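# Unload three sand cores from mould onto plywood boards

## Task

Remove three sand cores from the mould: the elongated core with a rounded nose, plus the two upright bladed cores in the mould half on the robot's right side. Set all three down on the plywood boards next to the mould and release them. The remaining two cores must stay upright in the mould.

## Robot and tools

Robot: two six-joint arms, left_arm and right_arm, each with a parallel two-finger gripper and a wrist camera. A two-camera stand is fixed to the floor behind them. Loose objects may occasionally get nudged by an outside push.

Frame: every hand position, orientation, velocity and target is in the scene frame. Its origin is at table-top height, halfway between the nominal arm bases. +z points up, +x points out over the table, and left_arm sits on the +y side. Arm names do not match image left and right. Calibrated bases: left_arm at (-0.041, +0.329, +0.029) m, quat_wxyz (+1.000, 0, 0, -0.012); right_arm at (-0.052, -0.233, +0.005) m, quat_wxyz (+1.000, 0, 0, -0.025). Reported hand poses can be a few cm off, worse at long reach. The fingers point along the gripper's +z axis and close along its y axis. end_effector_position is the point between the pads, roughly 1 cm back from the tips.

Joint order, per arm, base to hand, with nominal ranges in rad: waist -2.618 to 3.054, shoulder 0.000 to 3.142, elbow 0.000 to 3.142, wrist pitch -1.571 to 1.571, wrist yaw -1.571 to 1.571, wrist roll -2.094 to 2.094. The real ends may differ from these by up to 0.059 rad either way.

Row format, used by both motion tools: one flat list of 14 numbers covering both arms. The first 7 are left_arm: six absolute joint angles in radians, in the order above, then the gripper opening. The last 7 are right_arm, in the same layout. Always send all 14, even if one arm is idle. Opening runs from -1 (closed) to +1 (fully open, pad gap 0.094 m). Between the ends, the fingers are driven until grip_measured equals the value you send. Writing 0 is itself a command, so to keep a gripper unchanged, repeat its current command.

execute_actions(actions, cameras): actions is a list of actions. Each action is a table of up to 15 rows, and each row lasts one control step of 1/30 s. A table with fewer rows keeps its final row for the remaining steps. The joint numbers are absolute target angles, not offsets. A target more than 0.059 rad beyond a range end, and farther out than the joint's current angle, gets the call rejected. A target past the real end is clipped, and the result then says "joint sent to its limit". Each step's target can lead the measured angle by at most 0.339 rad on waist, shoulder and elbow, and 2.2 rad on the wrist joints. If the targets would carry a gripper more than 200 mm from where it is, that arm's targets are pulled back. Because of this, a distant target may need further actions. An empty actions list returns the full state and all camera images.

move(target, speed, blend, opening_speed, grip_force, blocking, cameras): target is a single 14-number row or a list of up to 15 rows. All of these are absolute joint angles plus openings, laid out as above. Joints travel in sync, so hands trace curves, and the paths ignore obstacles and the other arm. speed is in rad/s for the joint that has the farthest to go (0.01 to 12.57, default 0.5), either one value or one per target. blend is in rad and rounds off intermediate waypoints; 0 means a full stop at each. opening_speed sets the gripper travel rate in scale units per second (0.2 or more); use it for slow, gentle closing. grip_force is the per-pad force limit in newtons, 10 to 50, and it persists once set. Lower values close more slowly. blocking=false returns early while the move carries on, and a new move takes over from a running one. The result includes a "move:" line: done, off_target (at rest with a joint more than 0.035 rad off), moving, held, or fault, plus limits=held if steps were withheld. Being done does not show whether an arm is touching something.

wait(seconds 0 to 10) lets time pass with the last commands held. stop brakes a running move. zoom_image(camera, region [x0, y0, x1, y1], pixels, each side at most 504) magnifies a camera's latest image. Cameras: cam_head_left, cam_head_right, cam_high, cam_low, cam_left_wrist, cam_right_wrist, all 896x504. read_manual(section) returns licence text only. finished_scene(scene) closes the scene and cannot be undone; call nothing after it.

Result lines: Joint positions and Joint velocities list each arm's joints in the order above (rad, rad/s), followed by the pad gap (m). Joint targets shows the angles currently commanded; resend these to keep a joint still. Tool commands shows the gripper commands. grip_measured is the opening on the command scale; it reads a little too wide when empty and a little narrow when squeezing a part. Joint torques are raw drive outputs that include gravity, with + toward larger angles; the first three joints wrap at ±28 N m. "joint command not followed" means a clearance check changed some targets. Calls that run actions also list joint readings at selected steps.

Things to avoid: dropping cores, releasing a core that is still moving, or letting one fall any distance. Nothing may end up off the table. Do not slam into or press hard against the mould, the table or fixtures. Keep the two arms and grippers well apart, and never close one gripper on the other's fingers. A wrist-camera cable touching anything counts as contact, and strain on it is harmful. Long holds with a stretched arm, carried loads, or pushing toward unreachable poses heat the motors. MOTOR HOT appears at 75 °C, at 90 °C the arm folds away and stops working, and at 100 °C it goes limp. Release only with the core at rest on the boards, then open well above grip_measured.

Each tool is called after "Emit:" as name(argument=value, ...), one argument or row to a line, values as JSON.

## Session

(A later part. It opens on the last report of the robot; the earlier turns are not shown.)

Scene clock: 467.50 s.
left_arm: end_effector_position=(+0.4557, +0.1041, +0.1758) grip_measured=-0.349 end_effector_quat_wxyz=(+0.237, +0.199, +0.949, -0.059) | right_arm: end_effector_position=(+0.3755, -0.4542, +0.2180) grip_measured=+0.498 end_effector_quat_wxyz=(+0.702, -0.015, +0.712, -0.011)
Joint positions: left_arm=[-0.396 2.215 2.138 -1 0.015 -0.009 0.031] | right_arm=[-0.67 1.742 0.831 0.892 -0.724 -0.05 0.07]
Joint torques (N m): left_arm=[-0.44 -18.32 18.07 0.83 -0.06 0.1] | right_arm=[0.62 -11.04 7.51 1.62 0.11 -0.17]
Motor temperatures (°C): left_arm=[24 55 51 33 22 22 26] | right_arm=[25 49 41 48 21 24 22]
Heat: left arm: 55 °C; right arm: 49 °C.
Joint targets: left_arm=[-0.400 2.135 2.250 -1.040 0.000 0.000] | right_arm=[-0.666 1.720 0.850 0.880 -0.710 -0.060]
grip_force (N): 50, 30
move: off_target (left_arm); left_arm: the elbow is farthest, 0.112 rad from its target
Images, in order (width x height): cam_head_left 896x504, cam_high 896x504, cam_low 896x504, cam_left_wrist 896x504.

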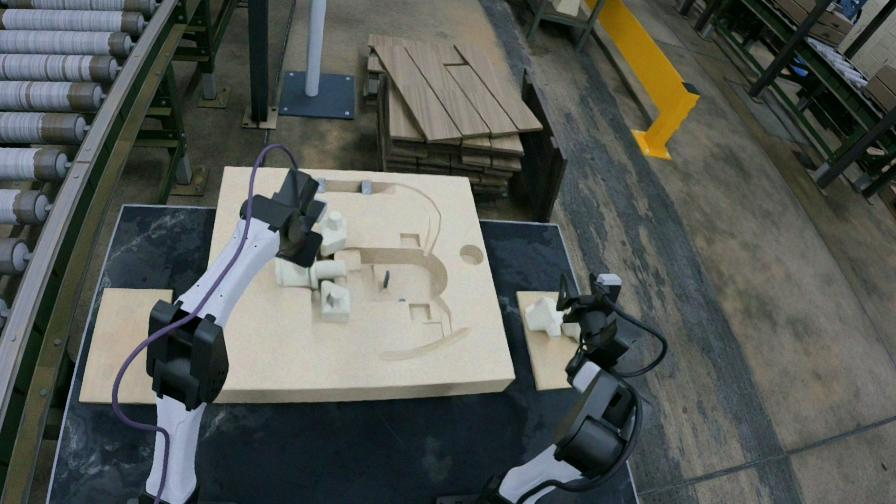

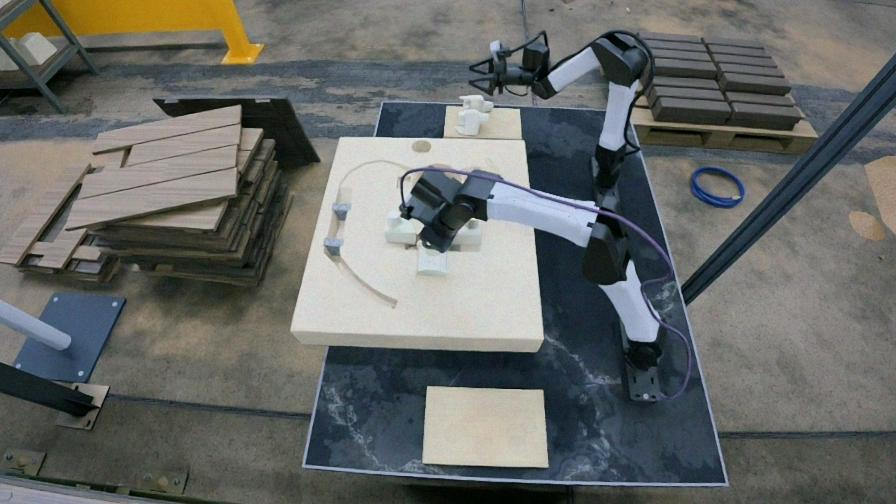

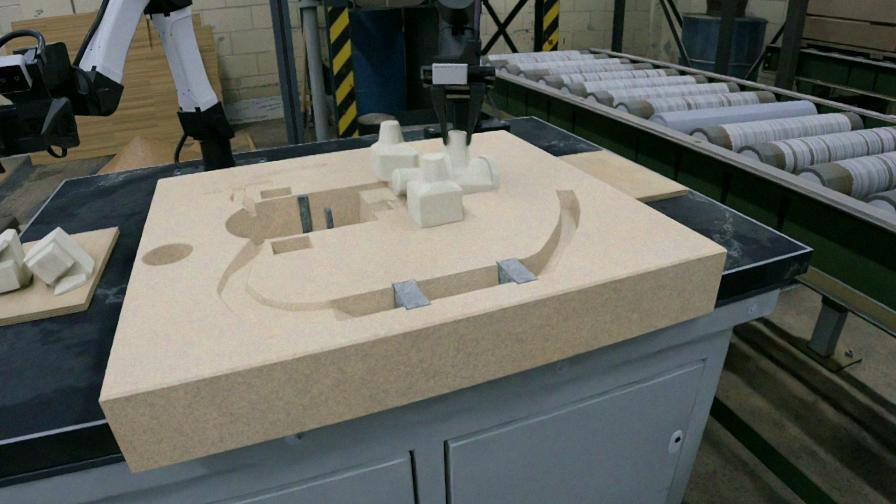

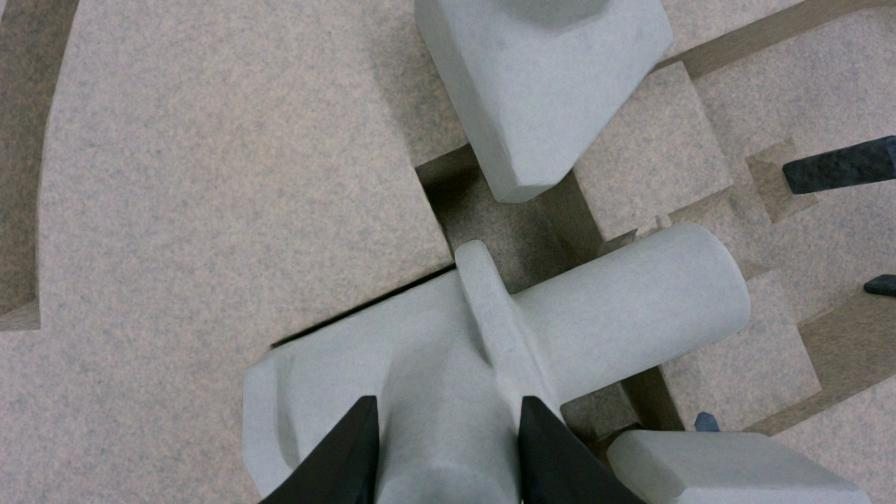

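Emit:
move(
  target=[
    [-0.400,2.06,2.31,-0.98,0,0,-0.8, -0.666,1.72,0.85,0.88,-0.71,-0.06,0.5],
  ],
  speed=0.12,
  cameras=["cam_left_wrist","cam_low","cam_high"],
)

Emit:
zoom_image(
  camera="cam_low",
  region=[350, 60, 550, 240],
)

Scene clock: 473.17 s.
left_arm: end_effector_position=(+0.4509, +0.1054, +0.2772) grip_measured=-0.385 end_effector_quat_wxyz=(+0.324, +0.195, +0.923, -0.077) | right_arm: end_effector_position=(+0.3755, -0.4542, +0.2180) grip_measured=+0.498 end_effector_quat_wxyz=(+0.702, -0.015, +0.712, -0.011)
Joint positions: left_arm=[-0.398 2.099 2.267 -1.061 0.013 -0.009 0.029] | right_arm=[-0.67 1.742 0.831 0.892 -0.724 -0.05 0.07]
Joint torques (N m): left_arm=[-0.32 -13.63 11.67 2.3 -0.04 0.11] | right_arm=[0.75 -11.14 7.35 1.64 0.11 -0.19]
Motor temperatures (°C): left_arm=[24 63 54 33 22 22 27] | right_arm=[25 49 41 48 21 24 22]
Heat: left arm: 63 °C; right arm: 49 °C.
Joint targets: left_arm=[-0.400 2.060 2.310 -0.980 0.000 0.000] | right_arm=[-0.666 1.720 0.850 0.880 -0.710 -0.060]
grip_force (N): 50, 30
move: off_target (left_arm); left_arm: the wrist pitch is farthest, 0.081 rad from its target
Images, in order (width x height): cam_high 896x504, cam_low 896x504, cam_left_wrist 896x504.

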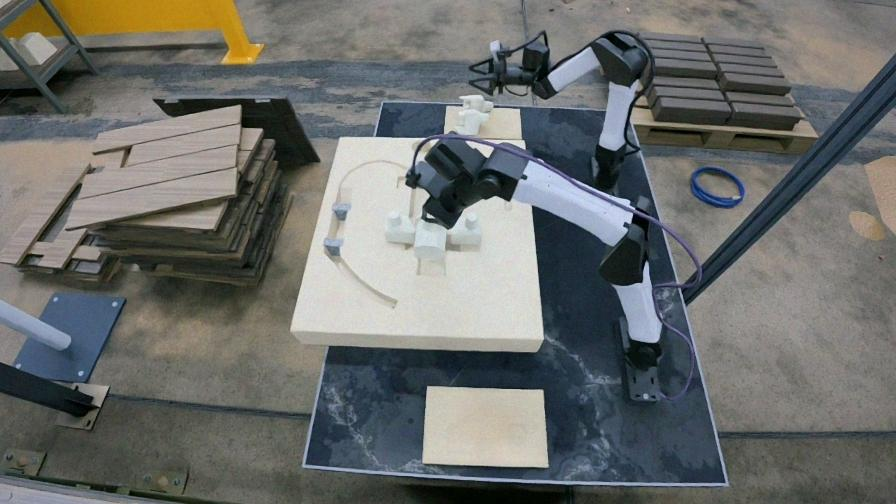

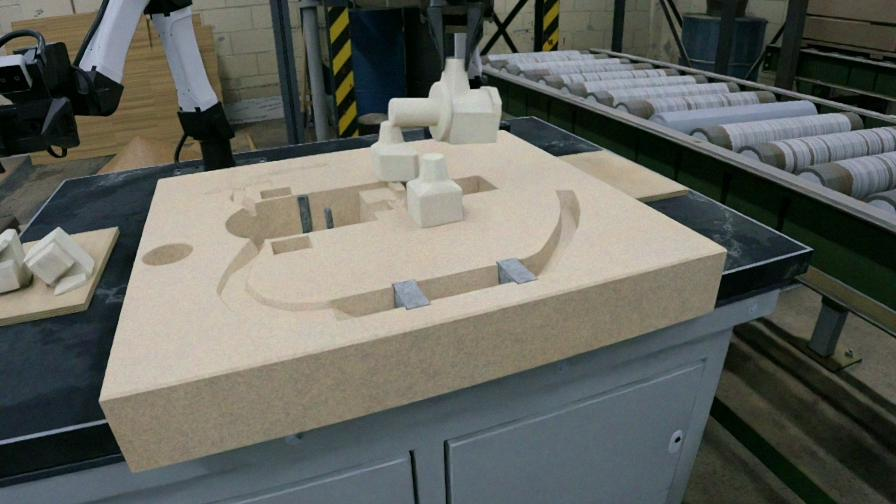

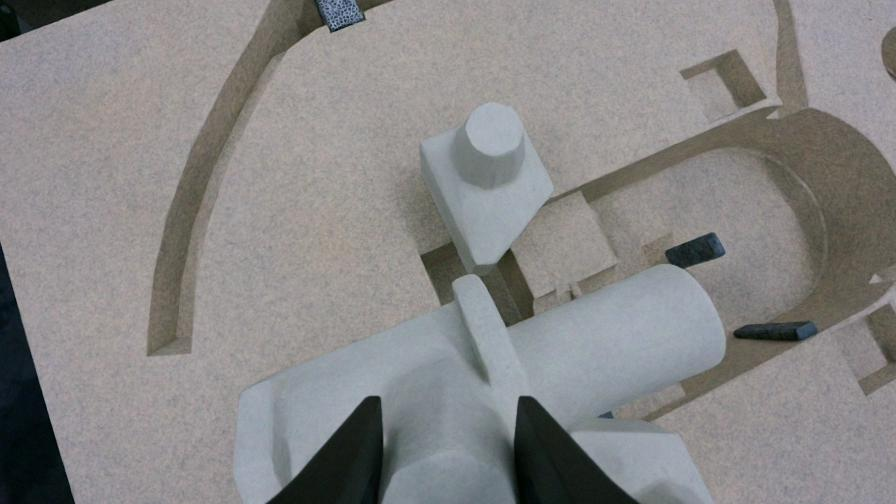

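Scaled by 2.520 from the camera's 896x504 image, which has a finer 1280x720 frame.

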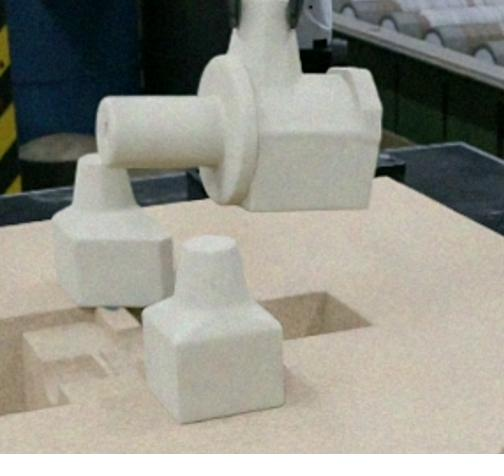

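Emit:
move(
  target=[
    [0.515,1.44,1.41,-0.82,0,0,-0.8, -0.666,1.72,0.85,0.88,-0.71,-0.06,0.5],
  ],
  speed=0.4,
  cameras=["cam_left_wrist","cam_low","cam_high","cam_head_left"],
)

Emit:
zoom_image(
  camera="cam_high",
  region=[400, 280, 620, 480],
)

Scene clock: 496.30 s.
left_arm: end_effector_position=(+0.2972, +0.5109, +0.2371) grip_measured=-0.385 end_effector_quat_wxyz=(+0.279, -0.239, +0.928, +0.070) | right_arm: end_effector_position=(+0.3755, -0.4542, +0.2180) grip_measured=+0.498 end_effector_quat_wxyz=(+0.702, -0.015, +0.712, -0.011)
Joint positions: left_arm=[0.517 1.489 1.403 -0.902 -0.001 -0.009 0.029] | right_arm=[-0.67 1.742 0.831 0.892 -0.724 -0.05 0.07]
Joint torques (N m): left_arm=[-0.35 -9.96 8.65 2.2 0.09 0.1] | right_arm=[0.61 -11.04 7.49 1.65 0.14 -0.13]
Motor temperatures (°C): left_arm=[24 70 53 38 22 22 27] | right_arm=[25 49 41 47 21 24 22]
Heat: left arm: 70 °C; right arm: 49 °C.
Joint targets: left_arm=[0.515 1.440 1.410 -0.820 0.000 0.000] | right_arm=[-0.666 1.720 0.850 0.880 -0.710 -0.060]
grip_force (N): 50, 30
move: off_target (left_arm); left_arm: the wrist pitch is farthest, 0.082 rad from its target
Images, in order (width x height): cam_head_left 896x504, cam_high 896x504, cam_low 896x504, cam_left_wrist 896x504.

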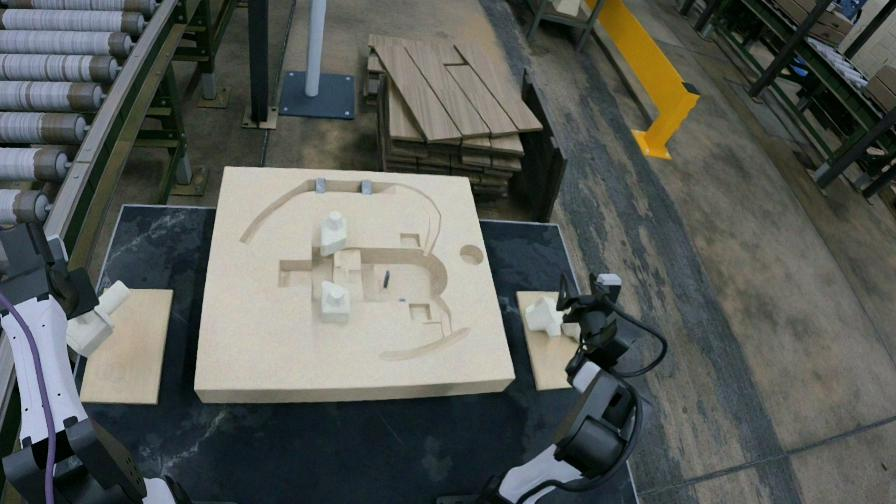

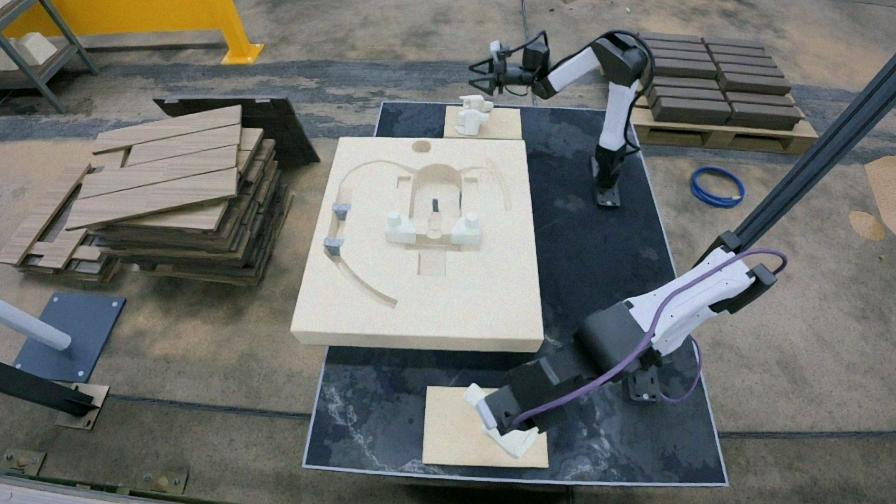

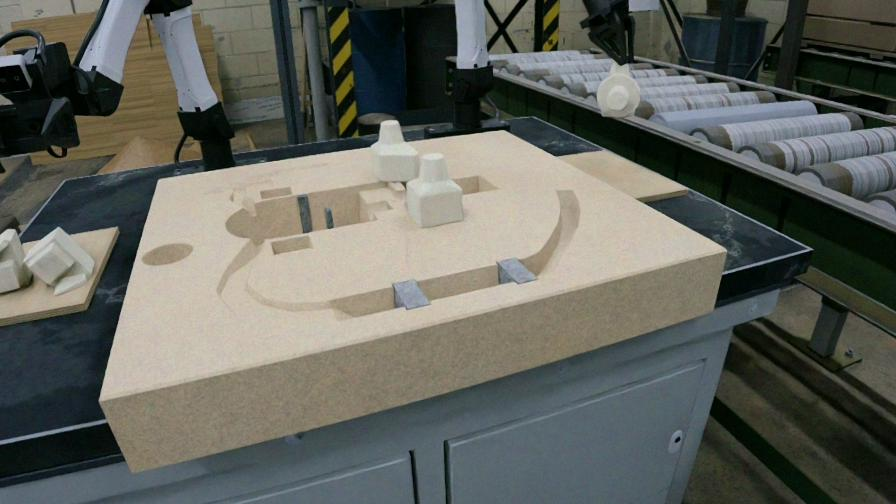

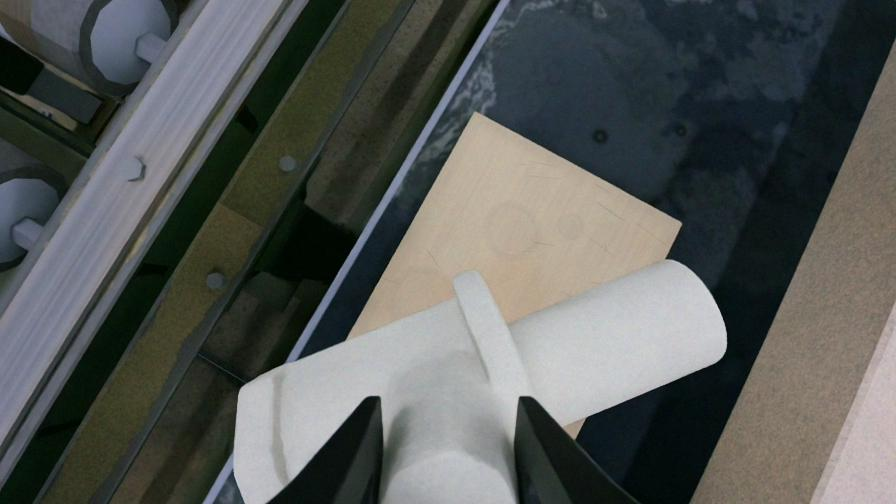

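Scaled by 2.291 from the camera's 896x504 image, which has a finer 1280x720 frame.

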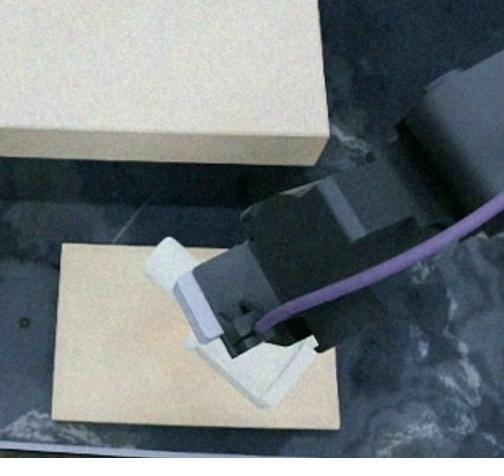

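Emit:
move(
  target=[
    [0.512,1.447,0.93,-0.28,0,0,-0.8, -0.666,1.72,0.85,0.88,-0.71,-0.06,0.5],
  ],
  speed=0.3,
  cameras=["cam_low","cam_high","cam_head_right"],
)

Emit:
zoom_image(
  camera="cam_high",
  region=[400, 280, 620, 480],
)

Emit:
zoom_image(
  camera="cam_low",
  region=[550, 80, 710, 220],
)

Scene clock: 507.20 s.
left_arm: end_effector_position=(+0.3026, +0.5130, +0.1333) grip_measured=-0.387 end_effector_quat_wxyz=(+0.317, -0.234, +0.916, +0.078) | right_arm: end_effector_position=(+0.3755, -0.4542, +0.2180) grip_measured=+0.498 end_effector_quat_wxyz=(+0.702, -0.015, +0.712, -0.011)
Joint positions: left_arm=[0.515 1.483 0.934 -0.357 -0.001 -0.009 0.029] | right_arm=[-0.67 1.742 0.831 0.892 -0.724 -0.05 0.07]
Joint torques (N m): left_arm=[-0.38 -8.75 7.64 2.26 0.1 0.09] | right_arm=[0.65 -11.03 7.39 1.63 0.09 -0.17]
Motor temperatures (°C): left_arm=[24 63 52 39 22 22 27] | right_arm=[25 49 41 47 21 24 22]
Heat: left arm: 63 °C; right arm: 49 °C.
Joint targets: left_arm=[0.512 1.447 0.930 -0.280 0.000 0.000] | right_arm=[-0.666 1.720 0.850 0.880 -0.710 -0.060]
grip_force (N): 50, 30
move: off_target (left_arm); left_arm: the wrist pitch is farthest, 0.077 rad from its target
Images, in order (width x height): cam_head_right 896x504, cam_high 896x504, cam_low 896x504.

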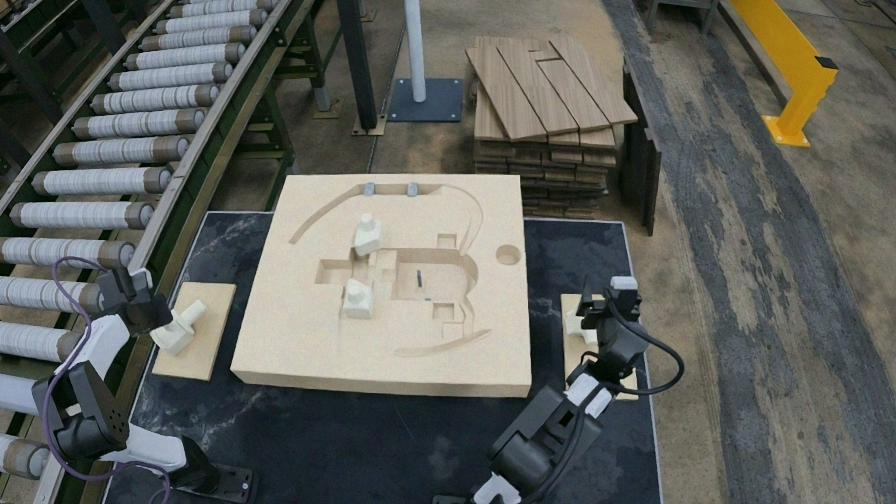

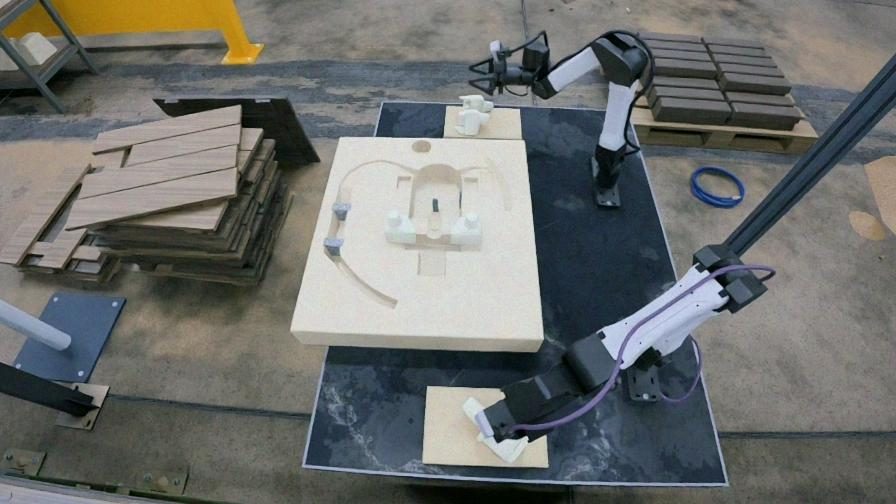

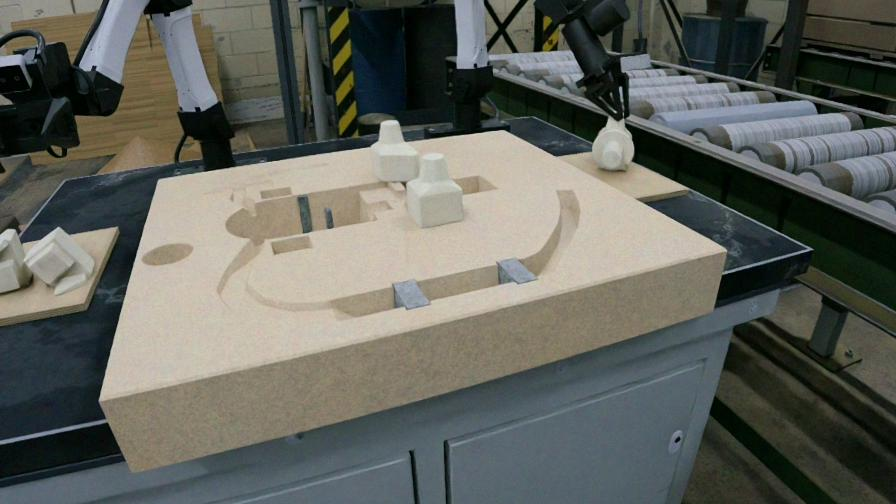

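Scaled by 2.291 from the camera's 896x504 image, which has a finer 1280x720 frame.

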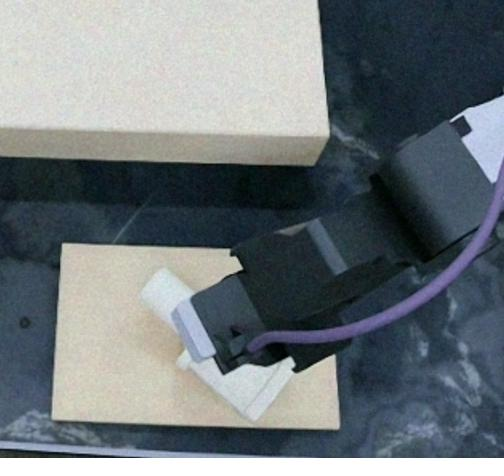

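Scaled by 3.150 from the camera's 896x504 image, which has a finer 1280x720 frame.

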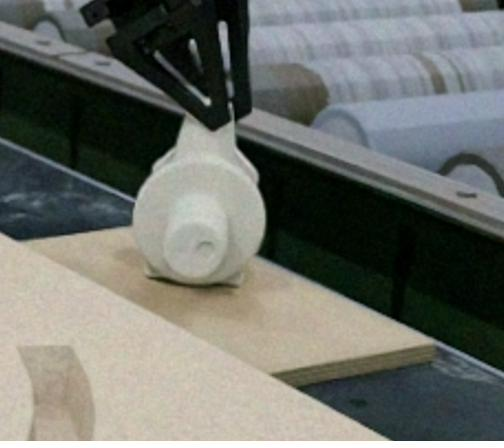

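Emit:
move(
  target=[
    [0.512,1.470,0.895,-0.245,0,0,-0.8, -0.666,1.72,0.85,0.88,-0.71,-0.06,0.5],
  ],
  speed=0.06,
  cameras=["cam_low"],
)

Emit:
zoom_image(
  camera="cam_low",
  region=[550, 80, 710, 220],
)

Scene clock: 513.47 s.
left_arm: end_effector_position=(+0.3076, +0.5147, +0.1334) grip_measured=-0.390 end_effector_quat_wxyz=(+0.334, -0.231, +0.910, +0.083) | right_arm: end_effector_position=(+0.3755, -0.4542, +0.2180) grip_measured=+0.498 end_effector_quat_wxyz=(+0.702, -0.015, +0.712, -0.011)
Joint positions: left_arm=[0.514 1.483 0.91 -0.296 -0.001 -0.007 0.029] | right_arm=[-0.67 1.742 0.831 0.892 -0.724 -0.05 0.07]
Joint torques (N m): left_arm=[-0.25 -6.68 6.57 2.05 0.09 0.09] | right_arm=[0.58 -11.06 7.32 1.65 0.15 -0.21]
Motor temperatures (°C): left_arm=[24 61 52 40 22 22 27] | right_arm=[25 49 41 47 21 24 22]
Heat: left arm: 61 °C; right arm: 49 °C.
Joint targets: left_arm=[0.512 1.470 0.895 -0.245 0.000 0.000] | right_arm=[-0.666 1.720 0.850 0.880 -0.710 -0.060]
grip_force (N): 50, 30
move: off_target (left_arm); left_arm: the wrist pitch is farthest, 0.051 rad from its target
Images, in order (width x height): cam_low 896x504.

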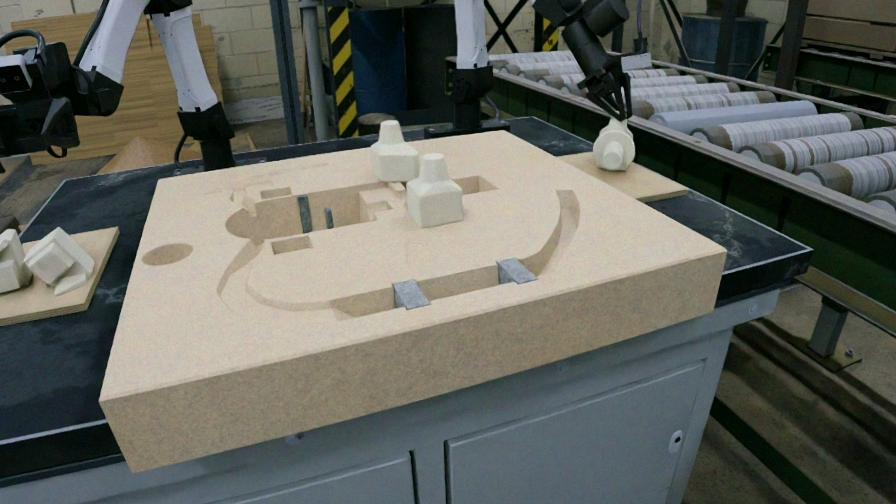

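Scaled by 3.150 from the camera's 896x504 image, which has a finer 1280x720 frame.

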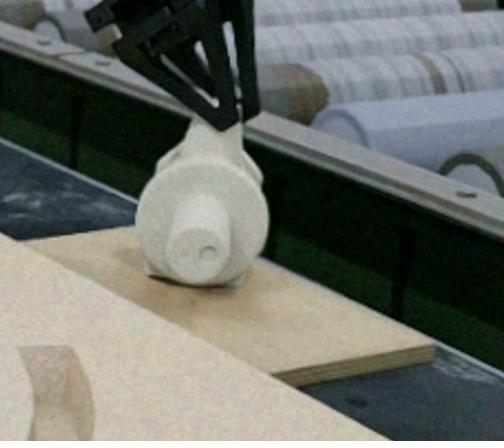

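Emit:
move(
  target=[
    [0.512,1.470,0.90,-0.29,0,0,-0.8, -0.666,1.72,0.85,0.88,-0.71,-0.06,0.5],
    [0.512,1.470,0.90,-0.29,0,0,-0.3, -0.666,1.72,0.85,0.88,-0.71,-0.06,0.5],
    [0.512,1.470,0.90,-0.29,0,0,0.1, -0.666,1.72,0.85,0.88,-0.71,-0.06,0.5],
  ],
  speed=0.08,
  opening_speed=0.3,
  cameras=["cam_low","cam_left_wrist"],
)

Emit:
zoom_image(
  camera="cam_low",
  region=[550, 80, 710, 220],
)

Scene clock: 523.73 s.
left_arm: end_effector_position=(+0.3072, +0.5137, +0.1330) grip_measured=+0.099 end_effector_quat_wxyz=(+0.332, -0.231, +0.911, +0.081) | right_arm: end_effector_position=(+0.3755, -0.4542, +0.2180) grip_measured=+0.498 end_effector_quat_wxyz=(+0.702, -0.015, +0.712, -0.011)
Joint positions: left_arm=[0.513 1.482 0.91 -0.301 0.002 -0.007 0.052] | right_arm=[-0.67 1.742 0.831 0.892 -0.724 -0.05 0.07]
Joint torques (N m): left_arm=[-0.09 -6.69 7.08 1.66 0.06 0.08] | right_arm=[0.61 -11.07 7.39 1.62 0.13 -0.15]
Motor temperatures (°C): left_arm=[24 57 50 39 22 22 27] | right_arm=[25 50 41 47 21 24 22]
Heat: left arm: 57 °C; right arm: 50 °C.
Joint targets: left_arm=[0.512 1.470 0.900 -0.290 0.000 0.000] | right_arm=[-0.666 1.720 0.850 0.880 -0.710 -0.060]
grip_force (N): 50, 30
move: done
Images, in order (width x height): cam_low 896x504, cam_left_wrist 896x504.

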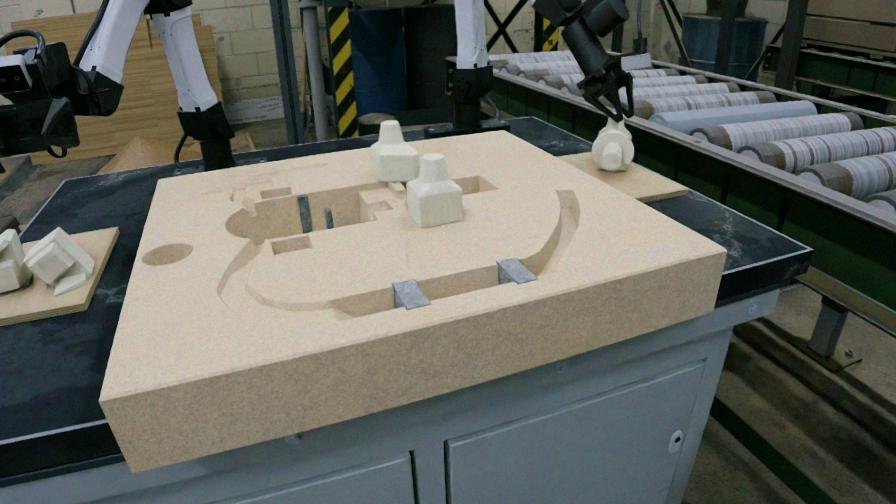

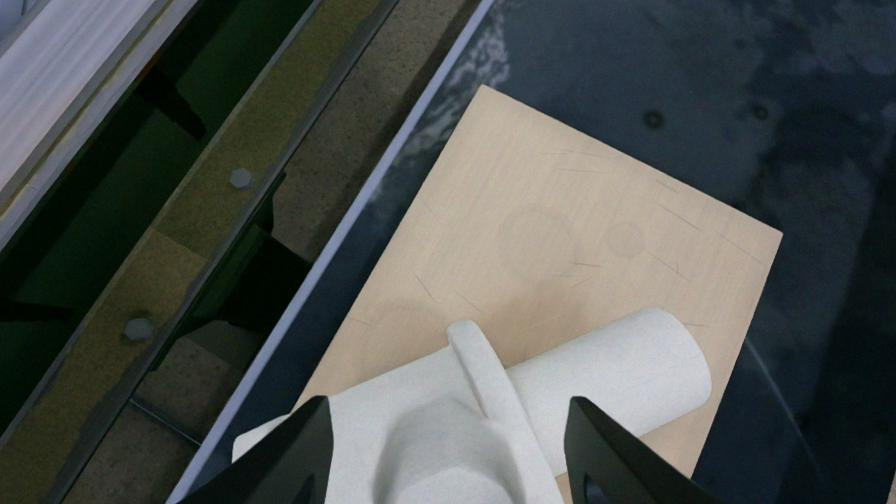

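Scaled by 3.150 from the camera's 896x504 image, which has a finer 1280x720 frame.

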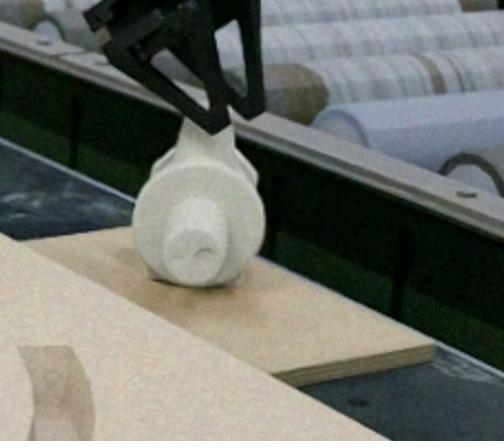

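Emit:
move(
  target=[
    [0.512,1.44,1.41,-0.85,0,0,0.5, -0.666,1.72,0.85,0.88,-0.71,-0.06,0.5],
  ],
  speed=0.4,
  cameras=["all"],
)

Scene clock: 528.60 s.
left_arm: end_effector_position=(+0.3033, +0.5116, +0.2507) grip_measured=+0.499 end_effector_quat_wxyz=(+0.315, -0.232, +0.917, +0.077) | right_arm: end_effector_position=(+0.3755, -0.4542, +0.2180) grip_measured=+0.498 end_effector_quat_wxyz=(+0.702, -0.015, +0.712, -0.011)
Joint positions: left_arm=[0.513 1.454 1.382 -0.839 0.002 -0.007 0.07] | right_arm=[-0.67 1.742 0.831 0.892 -0.724 -0.05 0.07]
Joint torques (N m): left_arm=[-0.12 -6.69 10.73 1.37 0.05 0.07] | right_arm=[0.54 -10.93 7.49 1.63 0.1 -0.16]
Motor temperatures (°C): left_arm=[23 56 50 39 22 22 27] | right_arm=[25 50 41 47 21 24 22]
Heat: left arm: 56 °C; right arm: 50 °C.
Joint targets: left_arm=[0.512 1.440 1.410 -0.850 0.000 0.000] | right_arm=[-0.666 1.720 0.850 0.880 -0.710 -0.060]
grip_force (N): 50, 30
move: done

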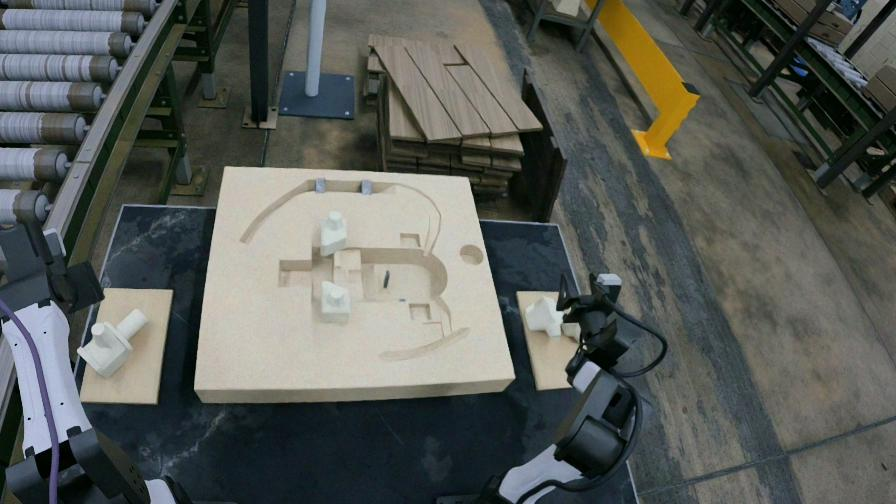

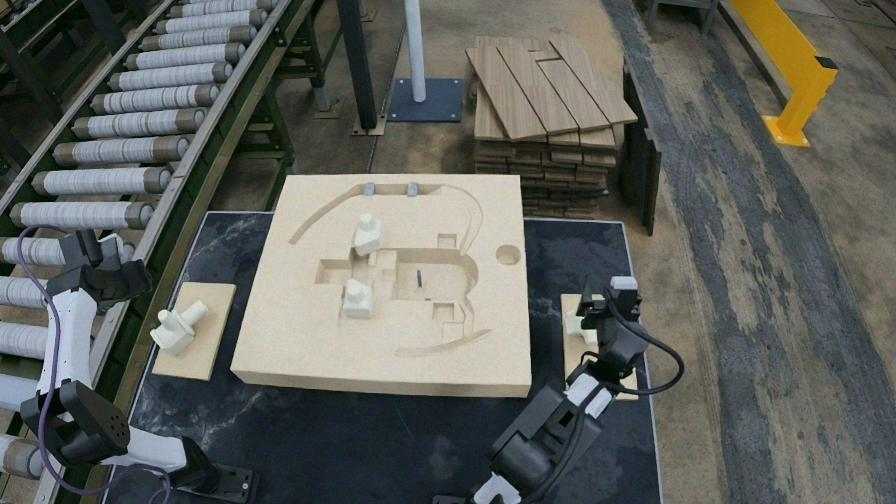

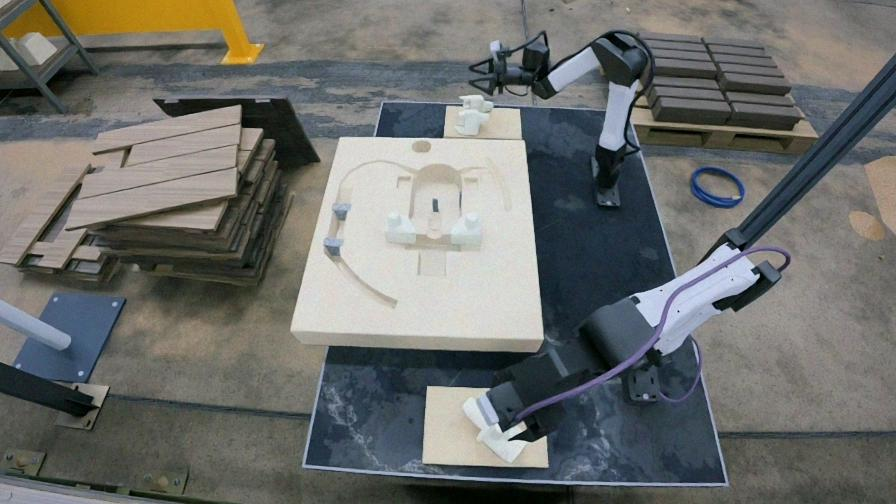

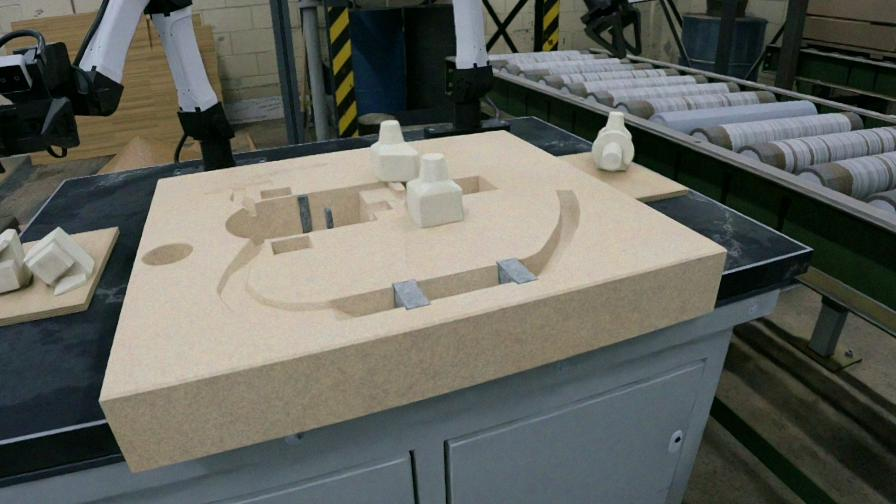

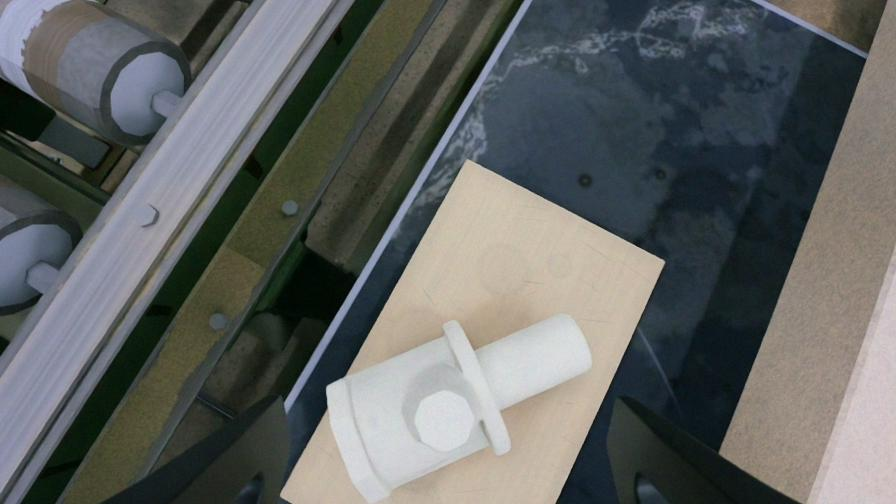

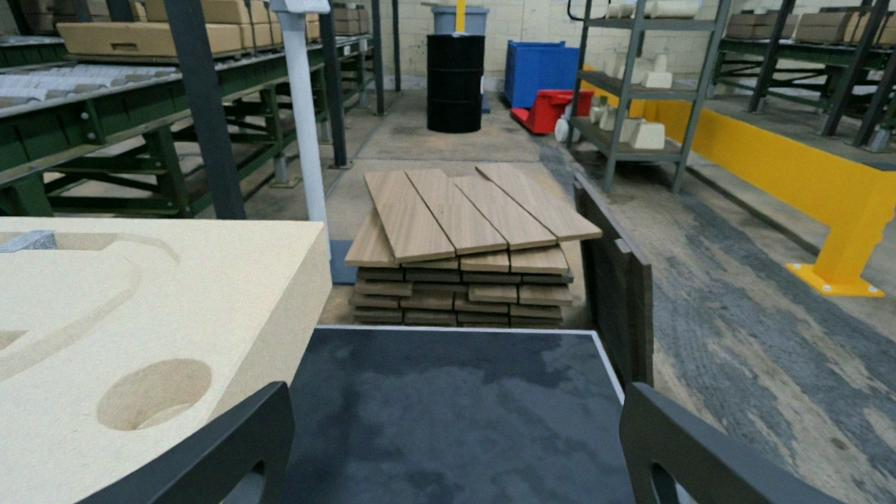

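Good. Finishing the practice.

Emit:
finished_scene(
  scene=1,
)

The scene is finished: the task was done.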